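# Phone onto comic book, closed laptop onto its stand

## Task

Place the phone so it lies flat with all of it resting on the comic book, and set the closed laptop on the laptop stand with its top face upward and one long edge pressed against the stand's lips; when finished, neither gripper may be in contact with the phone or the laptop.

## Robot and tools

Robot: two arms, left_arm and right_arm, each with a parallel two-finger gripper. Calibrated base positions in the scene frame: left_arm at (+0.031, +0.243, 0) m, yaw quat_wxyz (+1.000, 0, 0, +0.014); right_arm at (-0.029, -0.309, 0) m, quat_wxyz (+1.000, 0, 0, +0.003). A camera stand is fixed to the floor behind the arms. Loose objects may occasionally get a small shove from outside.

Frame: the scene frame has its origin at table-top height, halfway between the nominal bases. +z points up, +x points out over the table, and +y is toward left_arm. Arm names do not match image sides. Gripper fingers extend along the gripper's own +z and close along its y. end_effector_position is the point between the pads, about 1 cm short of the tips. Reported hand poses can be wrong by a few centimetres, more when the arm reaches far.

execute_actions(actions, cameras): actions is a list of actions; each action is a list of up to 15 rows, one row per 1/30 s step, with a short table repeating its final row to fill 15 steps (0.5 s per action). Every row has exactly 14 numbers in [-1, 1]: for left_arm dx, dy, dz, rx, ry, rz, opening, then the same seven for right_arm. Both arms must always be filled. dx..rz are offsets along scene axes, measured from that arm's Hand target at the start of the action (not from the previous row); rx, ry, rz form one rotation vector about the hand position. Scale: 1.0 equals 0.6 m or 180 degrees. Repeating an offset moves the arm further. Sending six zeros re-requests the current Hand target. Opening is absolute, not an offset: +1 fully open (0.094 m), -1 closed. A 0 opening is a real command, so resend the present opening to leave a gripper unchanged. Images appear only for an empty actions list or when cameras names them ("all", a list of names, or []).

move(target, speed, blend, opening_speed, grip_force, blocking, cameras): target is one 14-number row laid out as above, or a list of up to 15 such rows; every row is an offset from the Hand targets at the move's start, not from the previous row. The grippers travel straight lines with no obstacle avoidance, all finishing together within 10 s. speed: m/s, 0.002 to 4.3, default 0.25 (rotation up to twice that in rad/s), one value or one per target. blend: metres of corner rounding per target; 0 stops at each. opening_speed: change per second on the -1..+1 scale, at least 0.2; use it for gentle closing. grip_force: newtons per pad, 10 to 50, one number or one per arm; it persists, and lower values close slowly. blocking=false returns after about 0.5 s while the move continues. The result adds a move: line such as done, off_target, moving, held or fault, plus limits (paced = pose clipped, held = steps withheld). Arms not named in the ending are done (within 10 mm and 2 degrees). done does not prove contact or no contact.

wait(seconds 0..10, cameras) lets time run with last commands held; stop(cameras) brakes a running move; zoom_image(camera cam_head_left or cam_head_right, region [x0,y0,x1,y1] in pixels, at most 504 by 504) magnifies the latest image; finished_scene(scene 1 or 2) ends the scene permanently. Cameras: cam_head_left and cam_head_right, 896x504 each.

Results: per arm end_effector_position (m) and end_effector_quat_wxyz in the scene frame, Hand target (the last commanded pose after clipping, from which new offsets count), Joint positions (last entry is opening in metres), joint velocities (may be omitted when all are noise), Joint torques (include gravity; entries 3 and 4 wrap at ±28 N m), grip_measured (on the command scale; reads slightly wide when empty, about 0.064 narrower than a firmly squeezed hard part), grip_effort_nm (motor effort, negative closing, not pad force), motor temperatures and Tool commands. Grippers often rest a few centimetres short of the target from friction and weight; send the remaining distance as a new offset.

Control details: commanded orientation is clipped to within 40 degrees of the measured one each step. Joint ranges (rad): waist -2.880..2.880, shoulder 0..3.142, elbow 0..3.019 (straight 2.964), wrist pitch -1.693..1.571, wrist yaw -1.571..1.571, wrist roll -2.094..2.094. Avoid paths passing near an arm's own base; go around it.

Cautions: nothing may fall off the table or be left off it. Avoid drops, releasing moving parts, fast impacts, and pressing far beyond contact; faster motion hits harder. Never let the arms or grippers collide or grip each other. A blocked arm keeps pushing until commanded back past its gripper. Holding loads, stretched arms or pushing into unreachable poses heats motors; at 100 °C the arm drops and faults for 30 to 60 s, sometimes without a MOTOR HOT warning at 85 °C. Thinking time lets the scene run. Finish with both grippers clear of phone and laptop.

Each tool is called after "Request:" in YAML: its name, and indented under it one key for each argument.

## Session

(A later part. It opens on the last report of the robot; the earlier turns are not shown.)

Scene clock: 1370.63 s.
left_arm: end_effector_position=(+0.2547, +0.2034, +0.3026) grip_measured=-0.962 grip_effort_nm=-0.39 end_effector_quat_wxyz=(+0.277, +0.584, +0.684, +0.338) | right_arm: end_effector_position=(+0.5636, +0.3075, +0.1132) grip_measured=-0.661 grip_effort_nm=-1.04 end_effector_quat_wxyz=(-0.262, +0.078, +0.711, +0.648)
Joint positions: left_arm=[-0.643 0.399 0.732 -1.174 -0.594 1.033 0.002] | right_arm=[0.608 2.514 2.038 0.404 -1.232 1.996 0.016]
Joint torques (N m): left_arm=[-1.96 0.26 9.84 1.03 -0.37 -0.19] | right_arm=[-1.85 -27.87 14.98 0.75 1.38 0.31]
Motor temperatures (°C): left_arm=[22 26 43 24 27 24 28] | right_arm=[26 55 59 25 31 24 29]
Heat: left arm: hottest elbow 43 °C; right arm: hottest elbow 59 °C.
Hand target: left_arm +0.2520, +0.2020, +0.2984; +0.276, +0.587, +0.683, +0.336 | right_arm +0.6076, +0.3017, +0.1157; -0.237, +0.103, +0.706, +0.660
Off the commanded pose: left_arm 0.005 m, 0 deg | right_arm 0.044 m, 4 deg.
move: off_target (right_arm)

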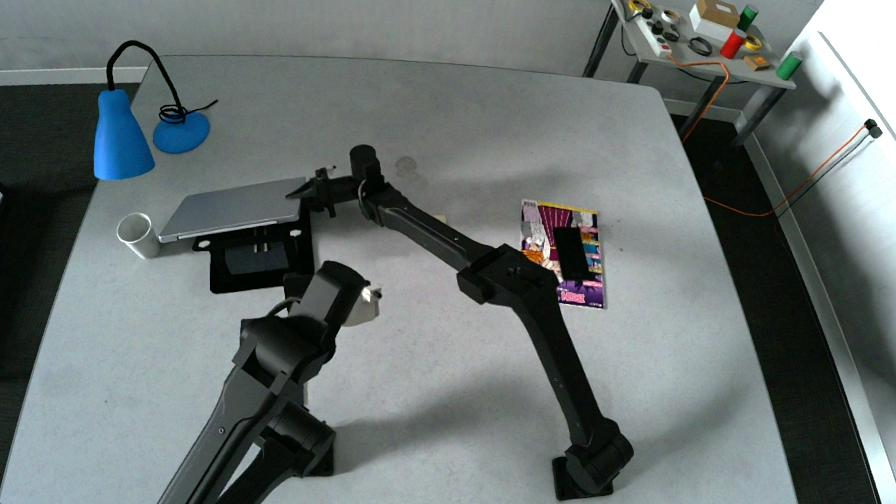

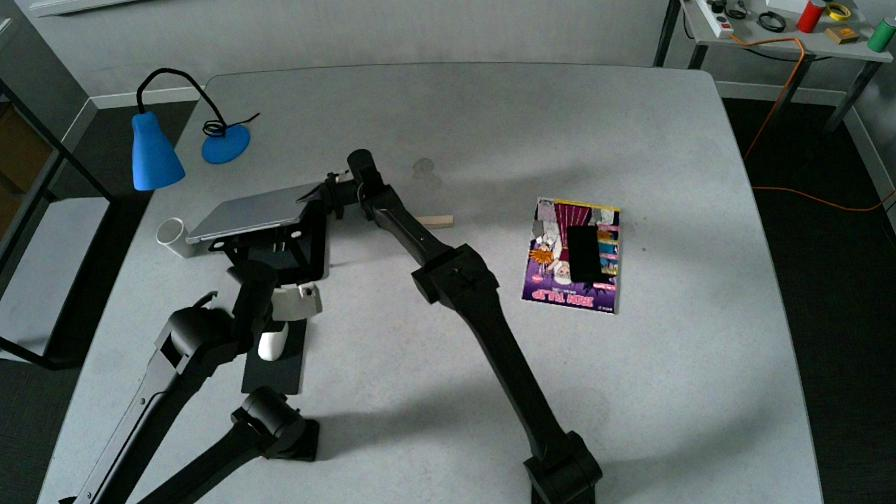

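Request:
move:
  target: [0, 0, 0, 0, 0, 0, -0.97, -0.0667, 0, -0.025, 0, 0, 0, -0.97]
  speed: 0.06
  cameras: ["all"]

Request:
zoom_image:
  camera: "cam_head_left"
  region: [140, 160, 240, 260]

Request:
zoom_image:
  camera: "cam_head_left"
  region: [230, 150, 330, 250]

Scene clock: 1405.13 s.
left_arm: end_effector_position=(+0.2547, +0.2034, +0.3026) grip_measured=-0.962 grip_effort_nm=-0.39 end_effector_quat_wxyz=(+0.277, +0.584, +0.684, +0.338) | right_arm: end_effector_position=(+0.5620, +0.3064, +0.1052) grip_measured=-0.662 grip_effort_nm=-1.04 end_effector_quat_wxyz=(-0.245, +0.086, +0.707, +0.657)
Joint positions: left_arm=[-0.643 0.399 0.732 -1.174 -0.594 1.033 0.002] | right_arm=[0.611 2.508 1.991 0.475 -1.19 2.01 0.016]
Joint torques (N m): left_arm=[-2.08 0.32 9.99 1.06 -0.35 -0.12] | right_arm=[0.09 -31.44 7.46 1.73 0.95 0.14]
Motor temperatures (°C): left_arm=[22 26 42 24 27 24 28] | right_arm=[26 50 61 25 31 24 29]
Heat: left arm: hottest elbow 42 °C; right arm: hottest elbow 61 °C.
Hand target: left_arm +0.2520, +0.2020, +0.2984; +0.276, +0.587, +0.683, +0.336 | right_arm +0.5676, +0.3016, +0.1006; -0.237, +0.103, +0.706, +0.659
Off the commanded pose: left_arm 0.005 m, 0 deg | right_arm 0.009 m, 2 deg.
move: done

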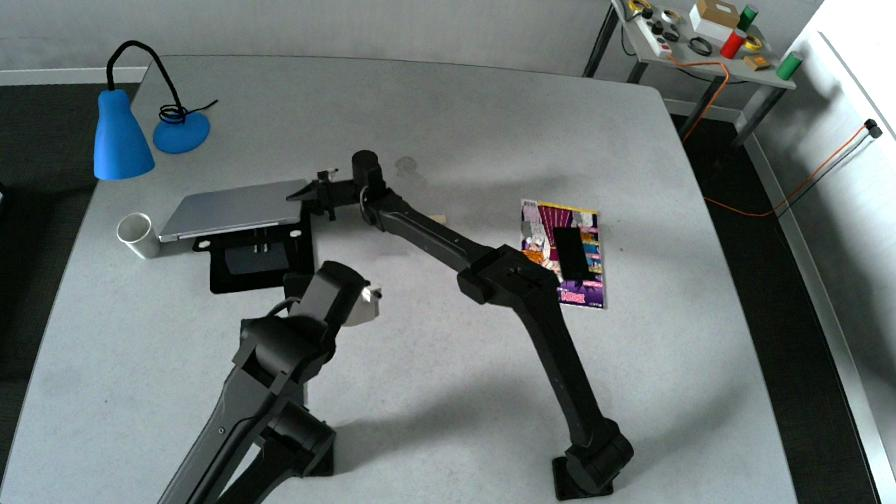

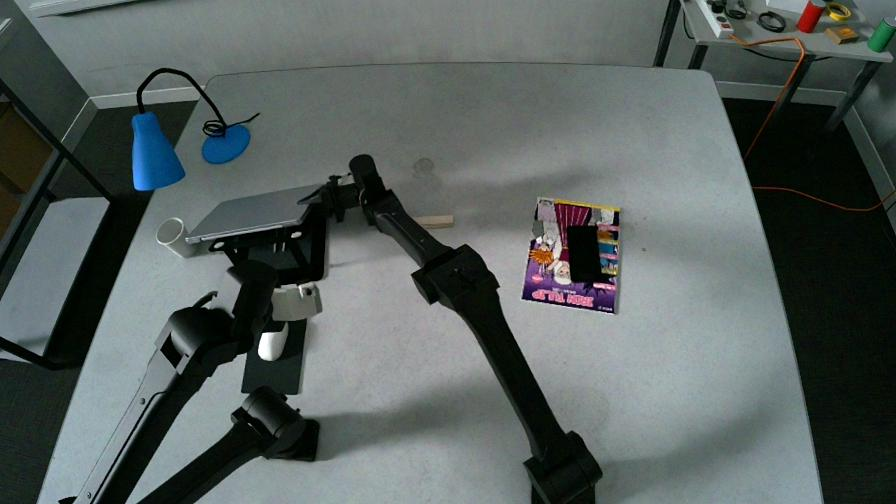

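Scaled by 5.040.

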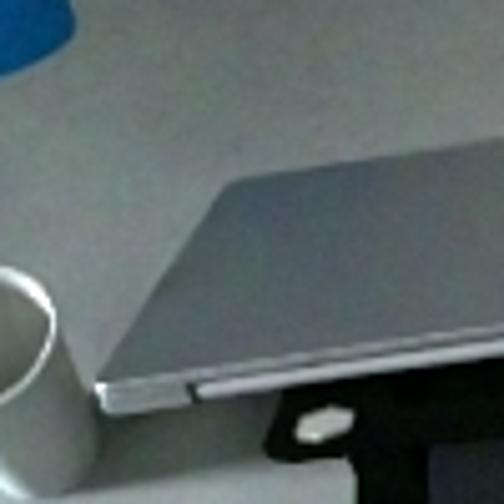

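Scaled by 5.040.

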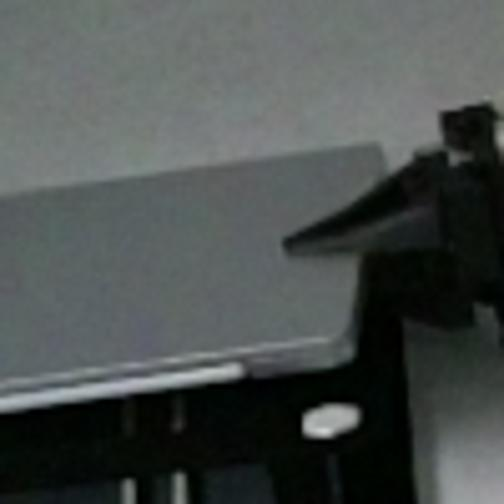

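Request:
move:
  target: [0, 0, 0, 0, 0, 0, -0.97, -0.01, 0, -0.0417, 0, 0, 0, -0.97]
  speed: 0.06
  cameras: ["cam_head_left"]

Request:
zoom_image:
  camera: "cam_head_left"
  region: [140, 160, 240, 260]

Request:
zoom_image:
  camera: "cam_head_left"
  region: [230, 150, 330, 250]

Scene clock: 1409.37 s.
left_arm: end_effector_position=(+0.2547, +0.2034, +0.3026) grip_measured=-0.962 grip_effort_nm=-0.39 end_effector_quat_wxyz=(+0.277, +0.584, +0.684, +0.338) | right_arm: end_effector_position=(+0.5613, +0.3058, +0.1041) grip_measured=-0.662 grip_effort_nm=-1.04 end_effector_quat_wxyz=(-0.240, +0.087, +0.704, +0.663)
Joint positions: left_arm=[-0.643 0.399 0.732 -1.174 -0.594 1.033 0.002] | right_arm=[0.612 2.508 1.977 0.516 -1.178 2.027 0.016]
Joint torques (N m): left_arm=[-1.96 -0.15 10.06 0.96 -0.42 -0.18] | right_arm=[0.32 -29.22 6.65 1.81 0.7 -0.01]
Motor temperatures (°C): left_arm=[22 26 42 24 27 24 28] | right_arm=[26 52 60 25 31 24 29]
Heat: left arm: hottest elbow 42 °C; right arm: hottest elbow 60 °C.
Hand target: left_arm +0.2520, +0.2020, +0.2984; +0.276, +0.587, +0.683, +0.336 | right_arm +0.5616, +0.3015, +0.0755; -0.237, +0.103, +0.706, +0.659
Off the commanded pose: left_arm 0.005 m, 0 deg | right_arm 0.029 m, 2 deg.
move: off_target (right_arm)
Images, in order (width x height): cam_head_left 896x504.

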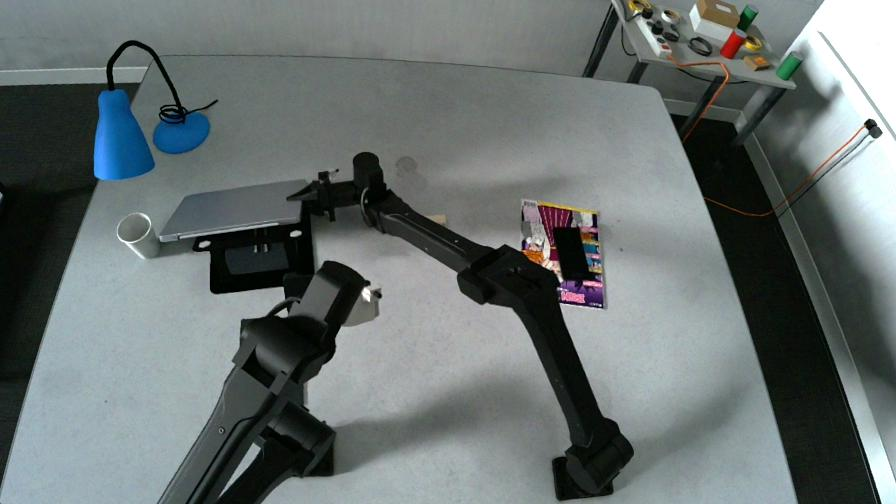

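Scaled by 5.040.

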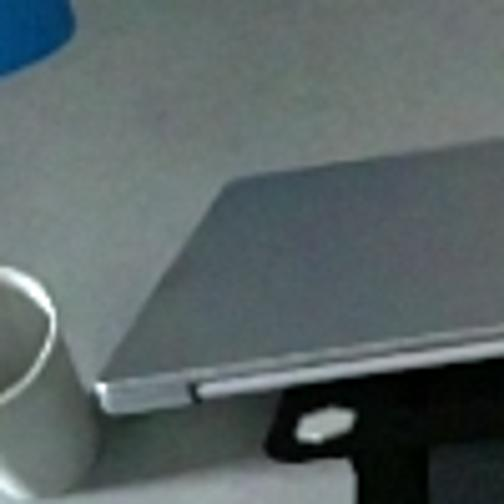

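Scaled by 5.040.

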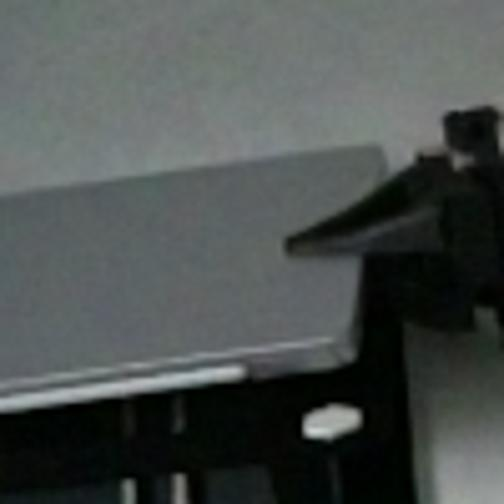

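Request:
move:
  target: [0.18, 0.455, -0.12, 0, 0, 0, -0.97, 0, 0, 0, 0, 0, 0, -0.97]
  speed: 0.15
  cameras: ["all"]

Request:
zoom_image:
  camera: "cam_head_left"
  region: [100, 150, 340, 350]

Request:
zoom_image:
  camera: "cam_head_right"
  region: [130, 150, 370, 350]

Scene clock: 1422.73 s.
left_arm: end_effector_position=(+0.3434, +0.4528, +0.1900) grip_measured=-0.962 grip_effort_nm=-0.39 end_effector_quat_wxyz=(+0.276, +0.588, +0.700, +0.297) | right_arm: end_effector_position=(+0.5614, +0.3058, +0.1042) grip_measured=-0.662 grip_effort_nm=-1.04 end_effector_quat_wxyz=(-0.240, +0.087, +0.704, +0.663)
Joint positions: left_arm=[0.783 0.946 0.642 -0.561 0.49 2.026 0.002] | right_arm=[0.612 2.508 1.977 0.517 -1.178 2.027 0.016]
Joint torques (N m): left_arm=[-0.5 -4.95 17.44 1.98 0.42 0.03] | right_arm=[0.44 -29.16 6.64 1.96 0.69 0]
Motor temperatures (°C): left_arm=[22 26 43 24 27 24 28] | right_arm=[26 54 57 25 29 24 29]
Heat: left arm: hottest elbow 43 °C; right arm: hottest elbow 57 °C.
Hand target: left_arm +0.3600, +0.4751, +0.2265; +0.276, +0.587, +0.683, +0.336 | right_arm +0.5616, +0.3015, +0.0755; -0.237, +0.103, +0.706, +0.660
Off the commanded pose: left_arm 0.046 m, 5 deg | right_arm 0.029 m, 2 deg.
move: off_target (left_arm, right_arm)

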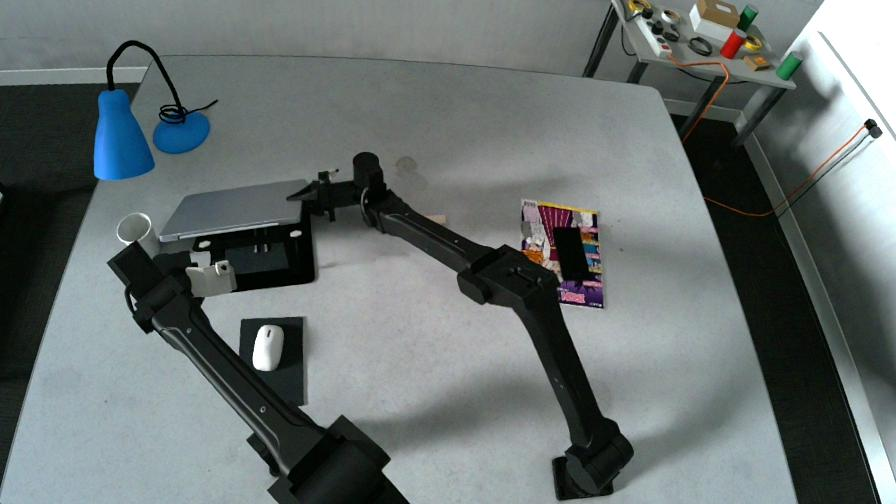

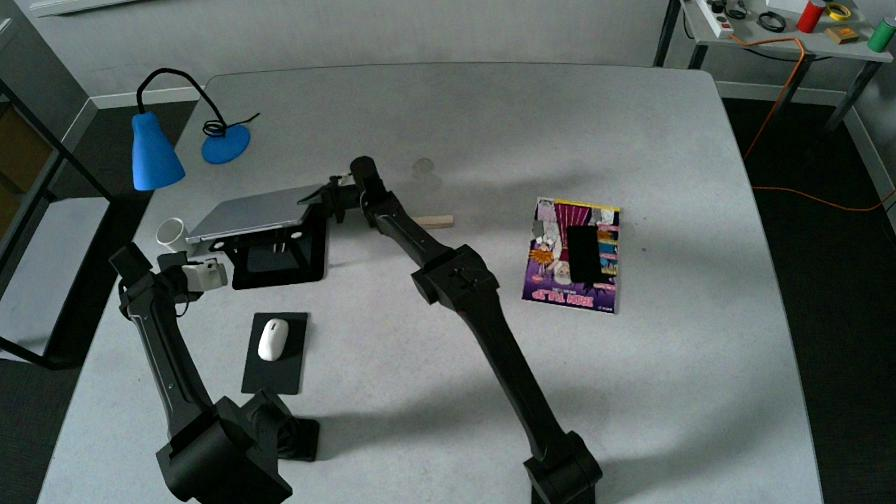

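Scaled by 2.100.

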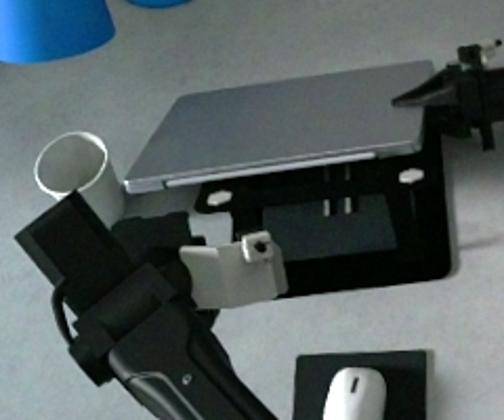

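Scaled by 2.100.

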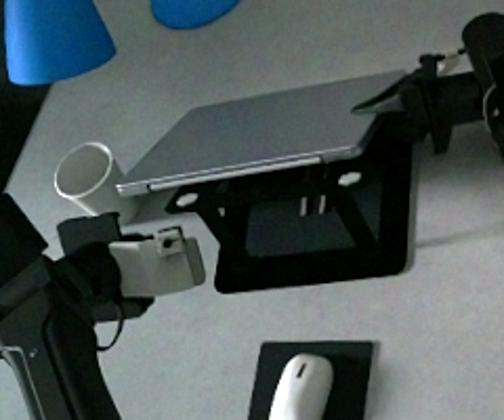

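Request:
move:
  target: [0.06, 0.035, 0.0, 0, 0, 0, -0.97, 0, 0, 0, 0, 0, 0, -0.97]
  speed: 0.08
  cameras: ["all"]

Request:
zoom_image:
  camera: "cam_head_left"
  region: [130, 190, 250, 290]

Request:
zoom_image:
  camera: "cam_head_right"
  region: [150, 190, 270, 290]

Scene clock: 1431.13 s.
left_arm: end_effector_position=(+0.3720, +0.4806, +0.1904) grip_measured=-0.962 grip_effort_nm=-0.39 end_effector_quat_wxyz=(+0.271, +0.587, +0.700, +0.302) | right_arm: end_effector_position=(+0.5614, +0.3058, +0.1042) grip_measured=-0.662 grip_effort_nm=-1.04 end_effector_quat_wxyz=(-0.240, +0.087, +0.704, +0.663)
Joint positions: left_arm=[0.772 1.069 0.715 -0.498 0.471 2.016 0.002] | right_arm=[0.612 2.508 1.977 0.517 -1.178 2.027 0.016]
Joint torques (N m): left_arm=[-3.02 -6.59 17.32 2.24 0.15 -0.14] | right_arm=[0.26 -29.16 6.63 1.96 0.69 0.01]
Motor temperatures (°C): left_arm=[22 26 44 24 27 24 28] | right_arm=[26 55 56 25 29 24 29]
Heat: left arm: hottest elbow 44 °C; right arm: hottest elbow 56 °C.
Hand target: left_arm +0.3959, +0.4960, +0.2264; +0.276, +0.587, +0.683, +0.336 | right_arm +0.5616, +0.3015, +0.0755; -0.237, +0.103, +0.706, +0.660
Off the commanded pose: left_arm 0.046 m, 4 deg | right_arm 0.029 m, 2 deg.
move: off_target (left_arm, right_arm)

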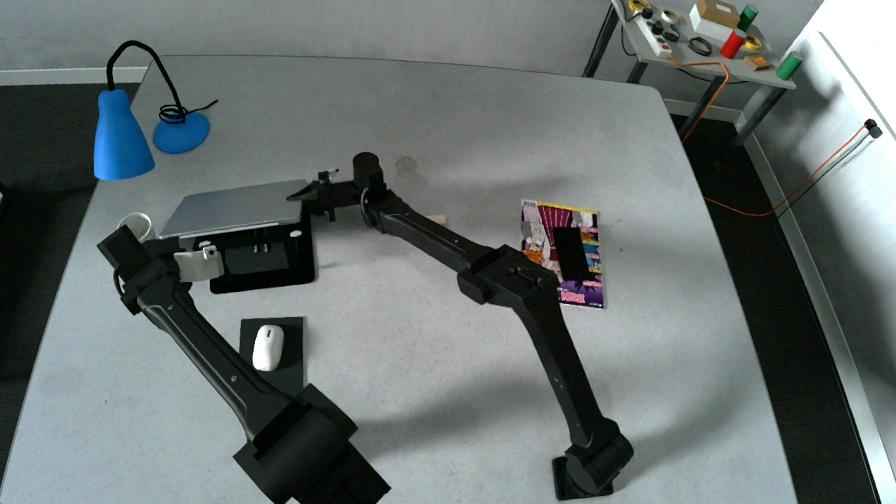

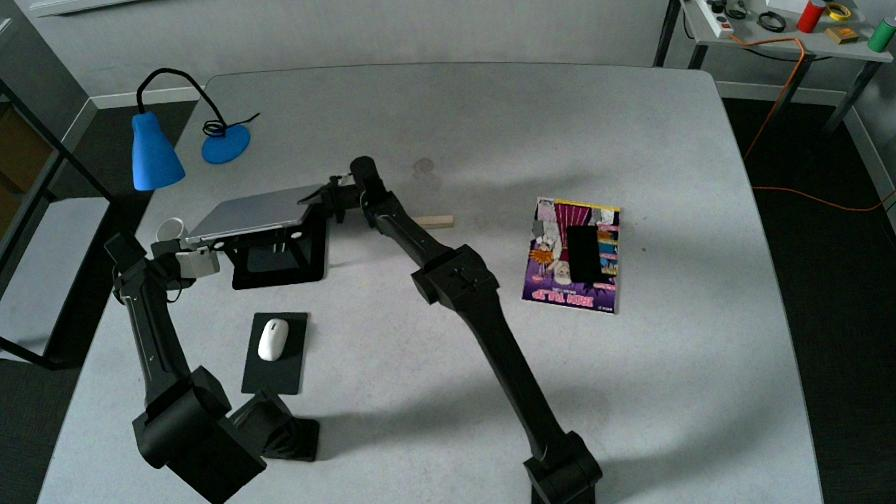

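Scaled by 4.200.

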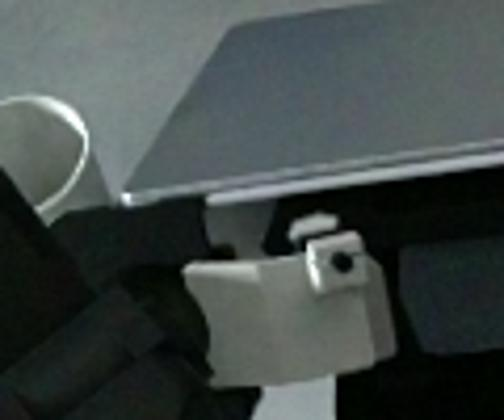

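Scaled by 4.200.

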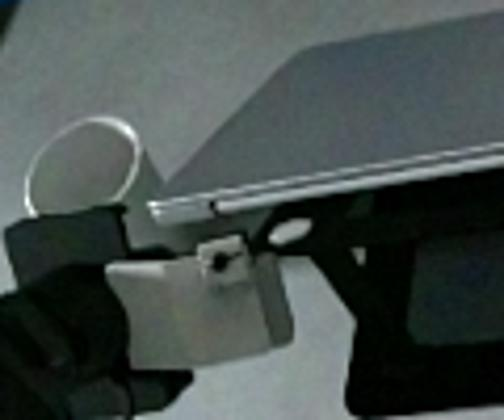

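Request:
move:
  target: [0.052, 0.009, -0.041, 0, 0, 0, -0.97, 0, 0, 0, 0, 0, 0, -0.97]
  speed: 0.05
  cameras: ["all"]

Request:
zoom_image:
  camera: "cam_head_left"
  region: [130, 190, 250, 290]

Request:
zoom_image:
  camera: "cam_head_right"
  region: [150, 190, 270, 290]

Scene clock: 1442.47 s.
left_arm: end_effector_position=(+0.4017, +0.4869, +0.1687) grip_measured=-0.962 grip_effort_nm=-0.39 end_effector_quat_wxyz=(+0.269, +0.588, +0.700, +0.304) | right_arm: end_effector_position=(+0.5614, +0.3058, +0.1042) grip_measured=-0.662 grip_effort_nm=-1.04 end_effector_quat_wxyz=(-0.240, +0.087, +0.704, +0.663)
Joint positions: left_arm=[0.72 1.173 0.723 -0.381 0.433 1.976 0.002] | right_arm=[0.612 2.508 1.977 0.517 -1.178 2.027 0.016]
Joint torques (N m): left_arm=[-1.9 -8.82 16.69 2.15 0.11 -0.14] | right_arm=[0.32 -29.1 6.61 1.94 0.7 0]
Motor temperatures (°C): left_arm=[22 26 45 24 27 24 28] | right_arm=[26 56 54 25 29 24 29]
Heat: left arm: hottest elbow 45 °C; right arm: hottest shoulder 56 °C.
Hand target: left_arm +0.4272, +0.5015, +0.2018; +0.276, +0.587, +0.683, +0.336 | right_arm +0.5616, +0.3015, +0.0755; -0.237, +0.103, +0.706, +0.660
Off the commanded pose: left_arm 0.044 m, 4 deg | right_arm 0.029 m, 2 deg.
move: off_target (left_arm, right_arm)

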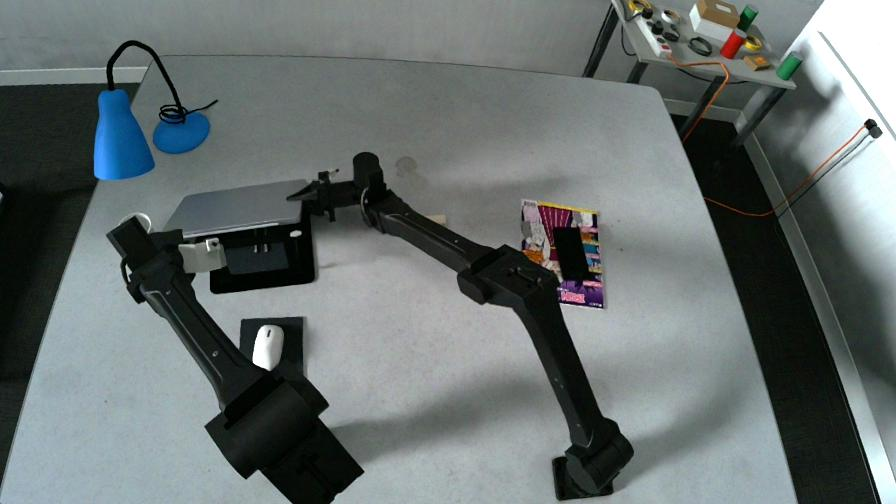

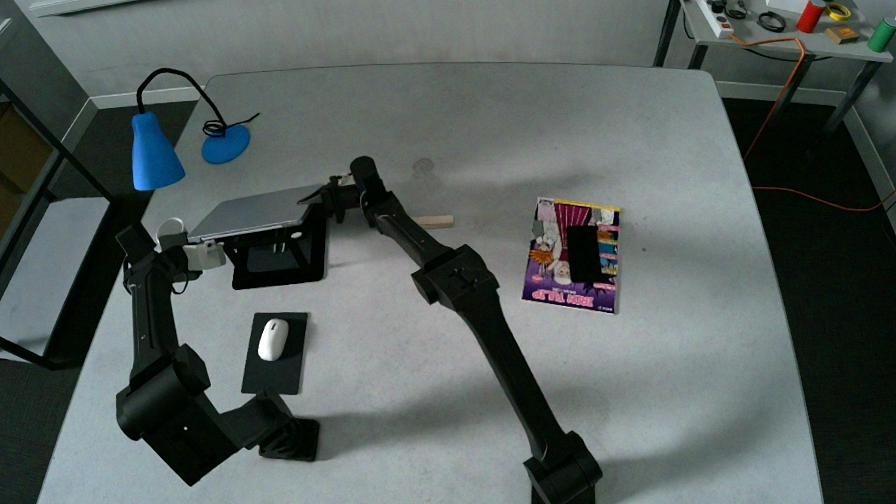

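Scaled by 4.200.

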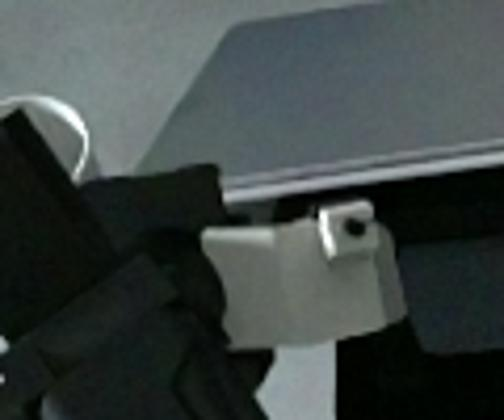

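Scaled by 4.200.

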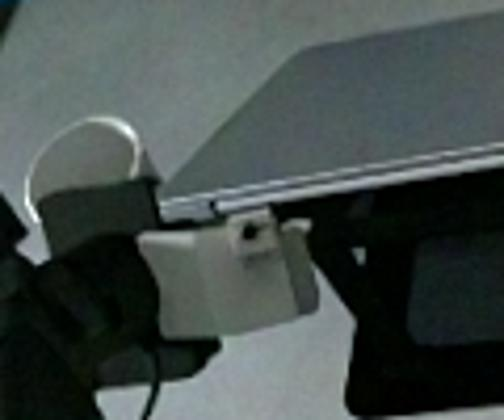

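Request:
move:
  target:
    - [-0.01, 0, -0.025, 0, 0, 0, -0.97, 0, 0, 0, 0, 0, 0, -0.97]
    - [0.033, 0.005, -0.052, 0, 0, 0, -0.97, 0, 0, 0, 0, 0, 0, -0.97]
  speed: 0.05
  cameras: ["all"]

Request:
zoom_image:
  camera: "cam_head_left"
  region: [130, 170, 270, 290]

Request:
zoom_image:
  camera: "cam_head_right"
  region: [150, 170, 290, 290]

Scene clock: 1458.57 s.
left_arm: end_effector_position=(+0.4245, +0.4936, +0.1453) grip_measured=-0.962 grip_effort_nm=-0.39 end_effector_quat_wxyz=(+0.269, +0.588, +0.697, +0.310) | right_arm: end_effector_position=(+0.5614, +0.3058, +0.1042) grip_measured=-0.662 grip_effort_nm=-1.03 end_effector_quat_wxyz=(-0.240, +0.087, +0.704, +0.663)
Joint positions: left_arm=[0.689 1.268 0.723 -0.264 0.411 1.954 0.002] | right_arm=[0.612 2.508 1.977 0.517 -1.178 2.027 0.016]
Joint torques (N m): left_arm=[-1.85 -9.29 14.87 1.96 0.11 -0.13] | right_arm=[0.38 -29.22 6.61 1.95 0.7 0]
Motor temperatures (°C): left_arm=[22 26 49 24 27 24 27] | right_arm=[26 57 51 25 29 24 29]
Heat: left arm: hottest elbow 49 °C; right arm: hottest shoulder 57 °C.
Hand target: left_arm +0.4469, +0.5044, +0.1707; +0.276, +0.587, +0.683, +0.336 | right_arm +0.5616, +0.3015, +0.0755; -0.237, +0.103, +0.706, +0.660
Off the commanded pose: left_arm 0.036 m, 3 deg | right_arm 0.029 m, 2 deg.
move: off_target (left_arm, right_arm)

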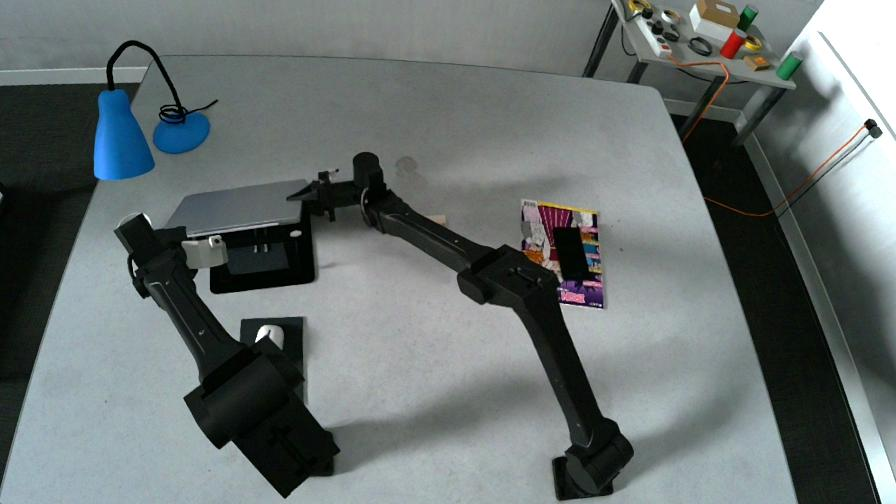

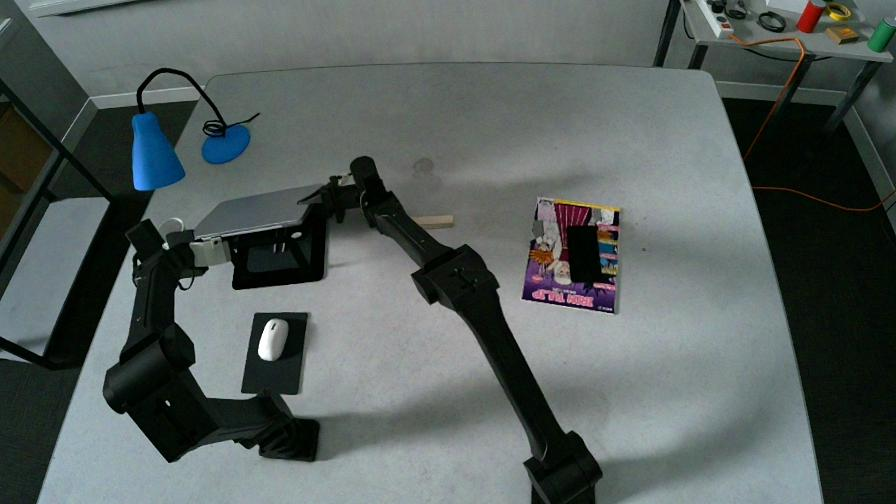

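Scaled by 3.600.

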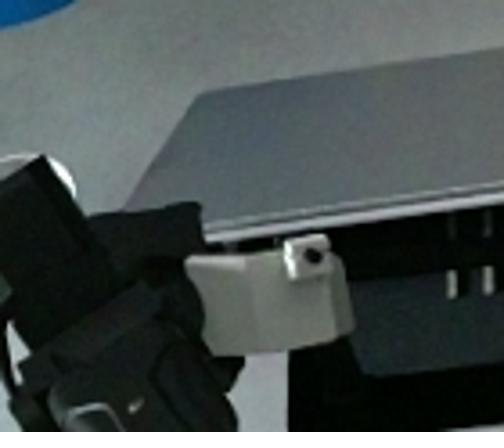

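Scaled by 3.600.

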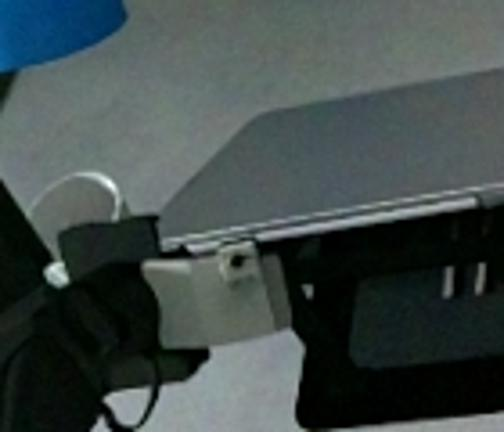

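Request:
move:
  target:
    - [-0.1, -0.017, 0.083, 0, 0, 0, -0.97, 0, 0, 0, 0, 0, 0, -0.97]
    - [-0.15, -0.033, 0.267, -0.276, 0.155, 0.456, -0.97, 0, 0, 0, 0, 0, 0, -0.97]
  speed: 0.2
  blend: [0.02, 0]
  cameras: ["all"]

Scene clock: 1489.80 s.
left_arm: end_effector_position=(+0.3459, +0.4742, +0.3071) grip_measured=-0.962 grip_effort_nm=-0.38 end_effector_quat_wxyz=(+0.023, -0.077, +0.997, -0.008) | right_arm: end_effector_position=(+0.5614, +0.3058, +0.1042) grip_measured=-0.662 grip_effort_nm=-1.04 end_effector_quat_wxyz=(-0.240, +0.087, +0.704, +0.663)
Joint positions: left_arm=[0.623 1.347 1.452 -1.647 0.038 0.496 0.002] | right_arm=[0.612 2.508 1.977 0.517 -1.178 2.027 0.016]
Joint torques (N m): left_arm=[-1.38 -10.81 16.61 0.1 0.14 -0.07] | right_arm=[0.32 -29.22 6.63 1.98 0.7 0.01]
Motor temperatures (°C): left_arm=[22 26 50 24 27 24 27] | right_arm=[26 58 48 25 28 24 30]
Heat: left arm: hottest elbow 50 °C; right arm: hottest shoulder 58 °C.
Hand target: left_arm +0.3570, +0.4846, +0.3307; +0.044, -0.085, +0.995, +0.004 | right_arm +0.5616, +0.3015, +0.0755; -0.237, +0.103, +0.706, +0.660
Off the commanded pose: left_arm 0.028 m, 3 deg | right_arm 0.029 m, 2 deg.
move: off_target (left_arm, right_arm)

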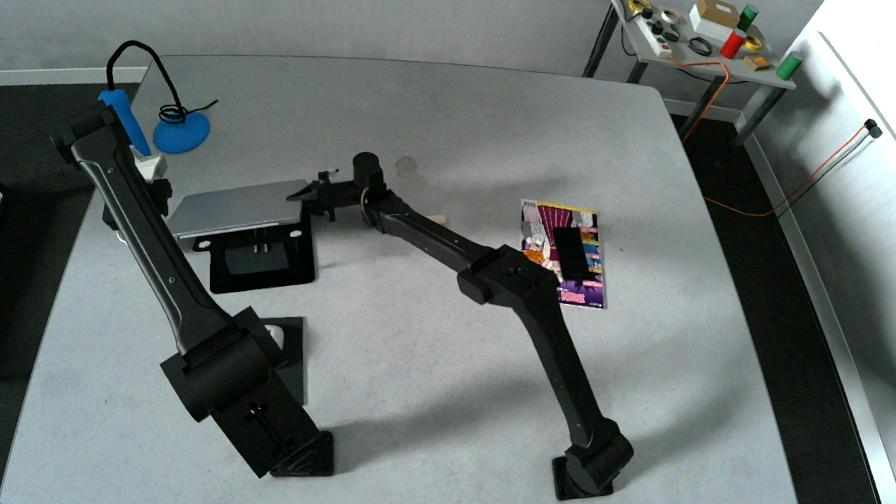

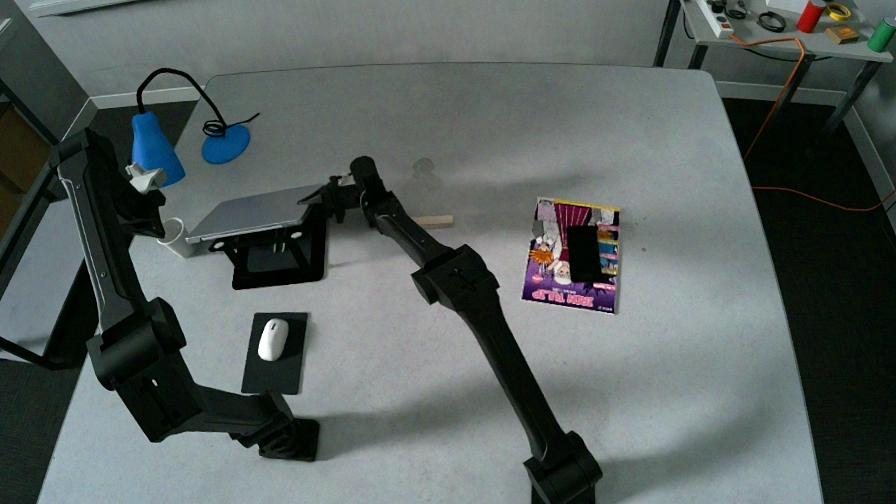

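Request:
move:
  target: [0, 0, -0.275, 0, 0, 0, -0.97, 0, 0, 0, 0, 0, 0, -0.97]
  speed: 0.15
  cameras: ["all"]

Request:
zoom_image:
  camera: "cam_head_left"
  region: [80, 150, 240, 290]

Request:
zoom_image:
  camera: "cam_head_right"
  region: [110, 150, 270, 290]

Scene clock: 1497.53 s.
left_arm: end_effector_position=(+0.3570, +0.4827, +0.1696) grip_measured=-0.962 grip_effort_nm=-0.38 end_effector_quat_wxyz=(+0.042, -0.077, +0.996, +0.005) | right_arm: end_effector_position=(+0.5614, +0.3058, +0.1042) grip_measured=-0.662 grip_effort_nm=-1.03 end_effector_quat_wxyz=(-0.240, +0.087, +0.704, +0.663)
Joint positions: left_arm=[0.623 1.381 1.12 -1.234 0.038 0.495 0.002] | right_arm=[0.612 2.508 1.977 0.517 -1.178 2.027 0.016]
Joint torques (N m): left_arm=[-1.03 -11.16 9.52 0.87 0.09 -0.09] | right_arm=[0.44 -29.1 6.63 1.98 0.69 0.01]
Motor temperatures (°C): left_arm=[22 26 50 24 27 24 27] | right_arm=[26 58 48 25 28 24 30]
Heat: left arm: hottest elbow 50 °C; right arm: hottest shoulder 58 °C.
Hand target: left_arm +0.3570, +0.4847, +0.1658; +0.044, -0.085, +0.995, +0.004 | right_arm +0.5616, +0.3015, +0.0755; -0.237, +0.103, +0.706, +0.660
Off the commanded pose: left_arm 0.004 m, 1 deg | right_arm 0.029 m, 2 deg.
move: off_target (right_arm)

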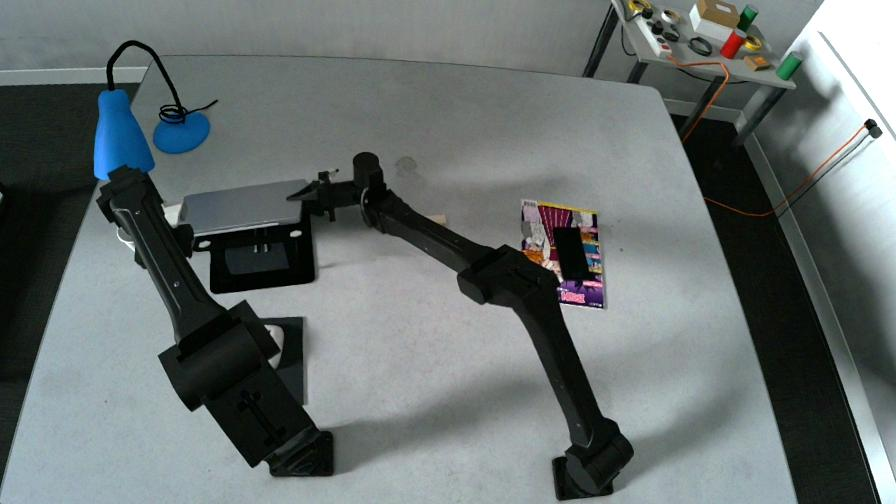

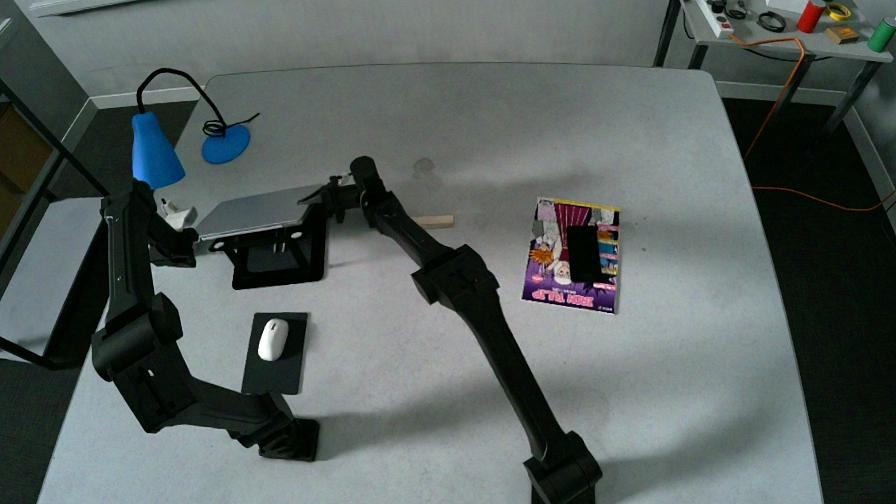

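Scaled by 3.150.

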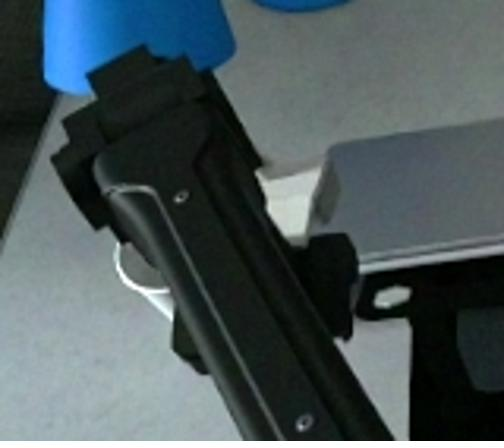

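Scaled by 3.150.

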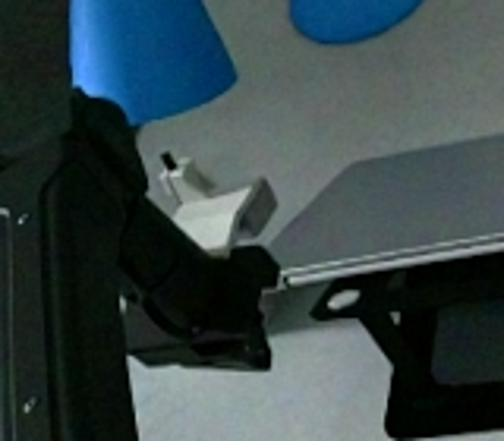

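Request:
move:
  target:
    - [0, 0, -0.055, 0, 0, 0, -0.97, 0, 0, 0, 0, 0, 0, -0.97]
    - [0.06, 0, -0.055, 0, 0, 0, -0.97, 0, 0, 0, 0, 0, 0, -0.97]
  speed: 0.06
  cameras: ["all"]

Request:
zoom_image:
  camera: "cam_head_left"
  region: [80, 150, 240, 290]

Request:
zoom_image:
  camera: "cam_head_right"
  region: [110, 150, 270, 290]

Scene clock: 1502.93 s.
left_arm: end_effector_position=(+0.3656, +0.4715, +0.1126) grip_measured=-0.962 grip_effort_nm=-0.38 end_effector_quat_wxyz=(+0.015, -0.086, +0.996, -0.013) | right_arm: end_effector_position=(+0.5614, +0.3058, +0.1042) grip_measured=-0.662 grip_effort_nm=-1.04 end_effector_quat_wxyz=(-0.240, +0.087, +0.704, +0.663)
Joint positions: left_arm=[0.588 1.473 1.059 -1.144 0.038 0.444 0.002] | right_arm=[0.612 2.508 1.977 0.517 -1.178 2.027 0.016]
Joint torques (N m): left_arm=[-2.14 -11.69 15.46 0.53 -0.07 -0.08] | right_arm=[0.32 -29.16 6.61 1.95 0.7 0]
Motor temperatures (°C): left_arm=[22 26 49 24 27 24 27] | right_arm=[26 58 47 25 28 24 30]
Heat: left arm: hottest elbow 49 °C; right arm: hottest shoulder 58 °C.
Hand target: left_arm +0.3931, +0.4847, +0.1329; +0.044, -0.085, +0.995, +0.004 | right_arm +0.5616, +0.3015, +0.0755; -0.237, +0.103, +0.706, +0.660
Off the commanded pose: left_arm 0.037 m, 4 deg | right_arm 0.029 m, 2 deg.
move: off_target (left_arm, right_arm)

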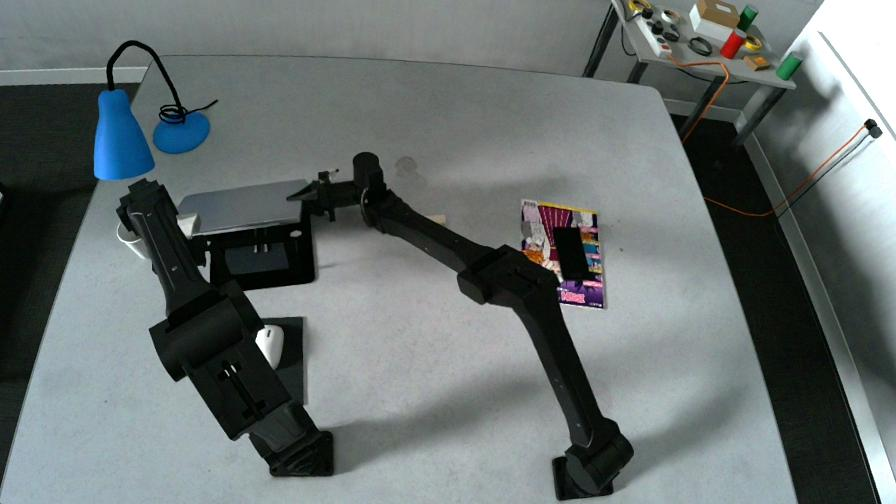

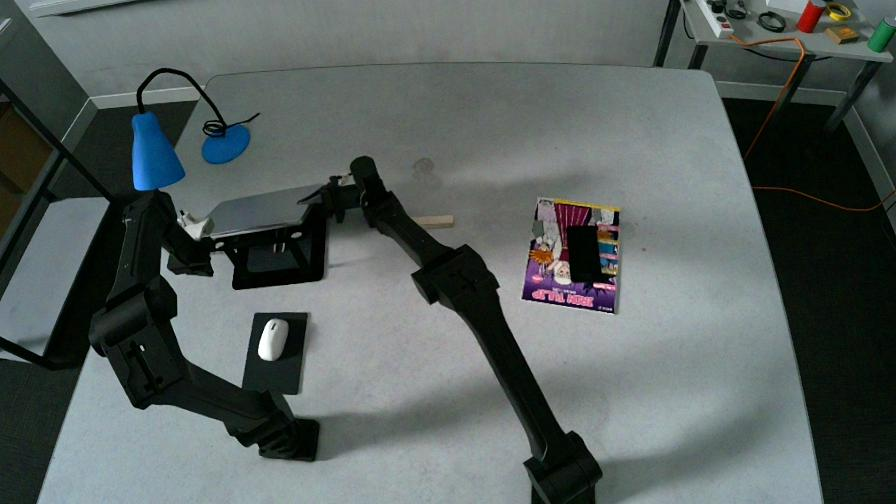

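Scaled by 3.150.

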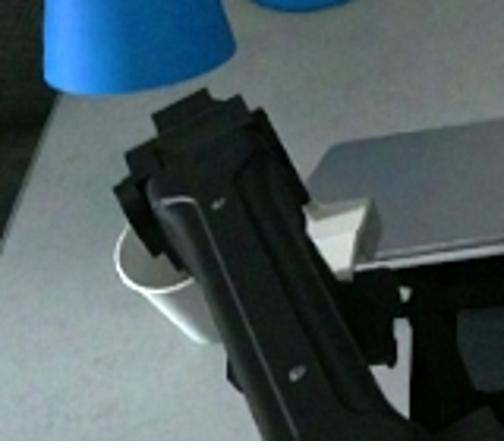

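Scaled by 3.150.

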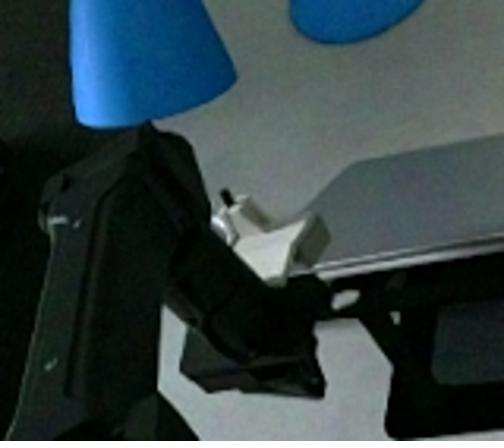

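Request:
move:
  target:
    - [0, 0.03, 0.025, 0, 0, 0, -0.97, 0, 0, 0, 0, 0, 0, -0.97]
    - [0.04, 0.03, 0.025, 0, 0, 0, -0.97, 0, 0, 0, 0, 0, 0, -0.97]
  speed: 0.05
  cameras: ["all"]

Request:
zoom_image:
  camera: "cam_head_left"
  region: [130, 150, 290, 290]

Request:
zoom_image:
  camera: "cam_head_right"
  region: [130, 150, 290, 290]

Scene clock: 1513.20 s.
left_arm: end_effector_position=(+0.3936, +0.4939, +0.1276) grip_measured=-0.962 grip_effort_nm=-0.38 end_effector_quat_wxyz=(+0.024, -0.087, +0.996, -0.008) | right_arm: end_effector_position=(+0.5614, +0.3058, +0.1042) grip_measured=-0.662 grip_effort_nm=-1.04 end_effector_quat_wxyz=(-0.240, +0.087, +0.704, +0.663)
Joint positions: left_arm=[0.593 1.535 1.17 -1.173 0.038 0.446 0.002] | right_arm=[0.612 2.508 1.977 0.517 -1.178 2.027 0.016]
Joint torques (N m): left_arm=[-2.2 -13.33 15.68 0.17 -0.08 -0.07] | right_arm=[0.44 -29.22 6.63 1.96 0.69 0]
Motor temperatures (°C): left_arm=[22 27 49 24 27 23 27] | right_arm=[26 58 47 25 28 24 30]
Heat: left arm: hottest elbow 49 °C; right arm: hottest shoulder 58 °C.
Hand target: left_arm +0.4171, +0.5026, +0.1478; +0.044, -0.085, +0.995, +0.004 | right_arm +0.5616, +0.3015, +0.0755; -0.237, +0.103, +0.706, +0.660
Off the commanded pose: left_arm 0.032 m, 3 deg | right_arm 0.029 m, 2 deg.
move: off_target (left_arm, right_arm)

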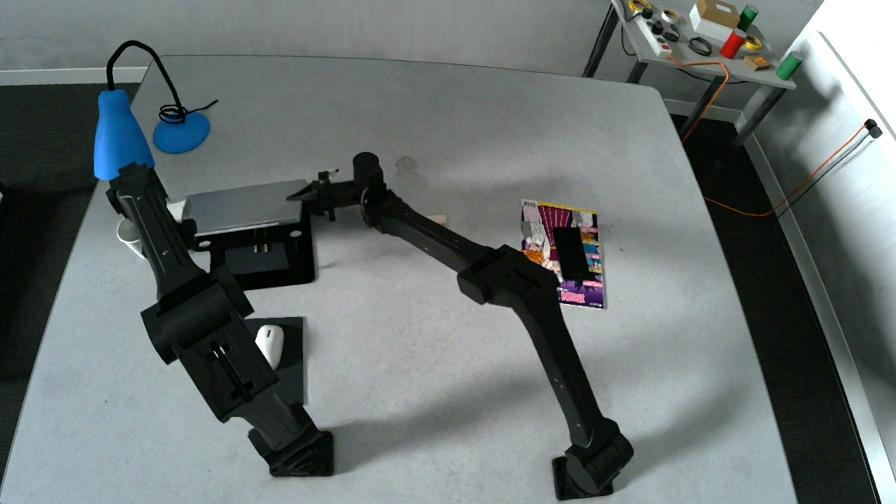

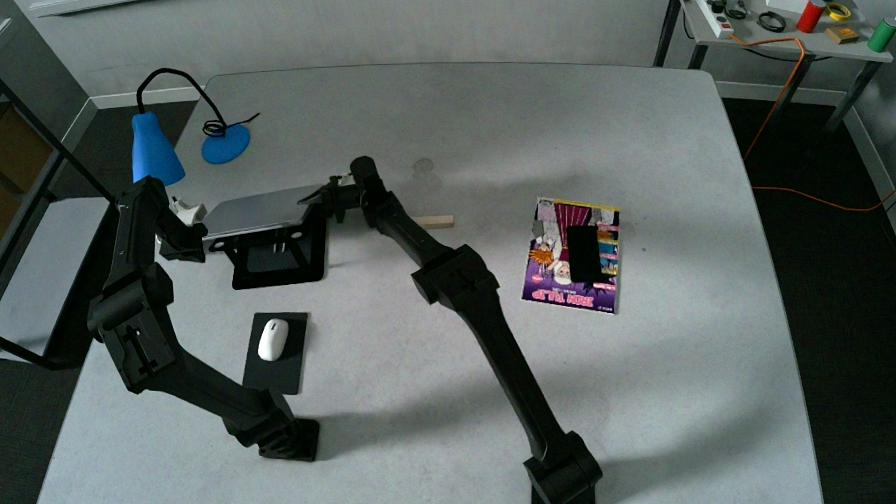

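Scaled by 3.150.

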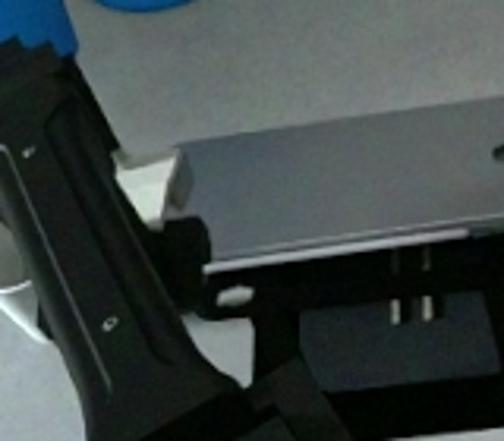

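Scaled by 3.150.

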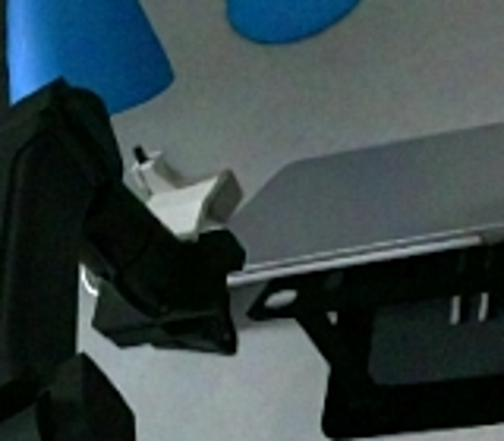

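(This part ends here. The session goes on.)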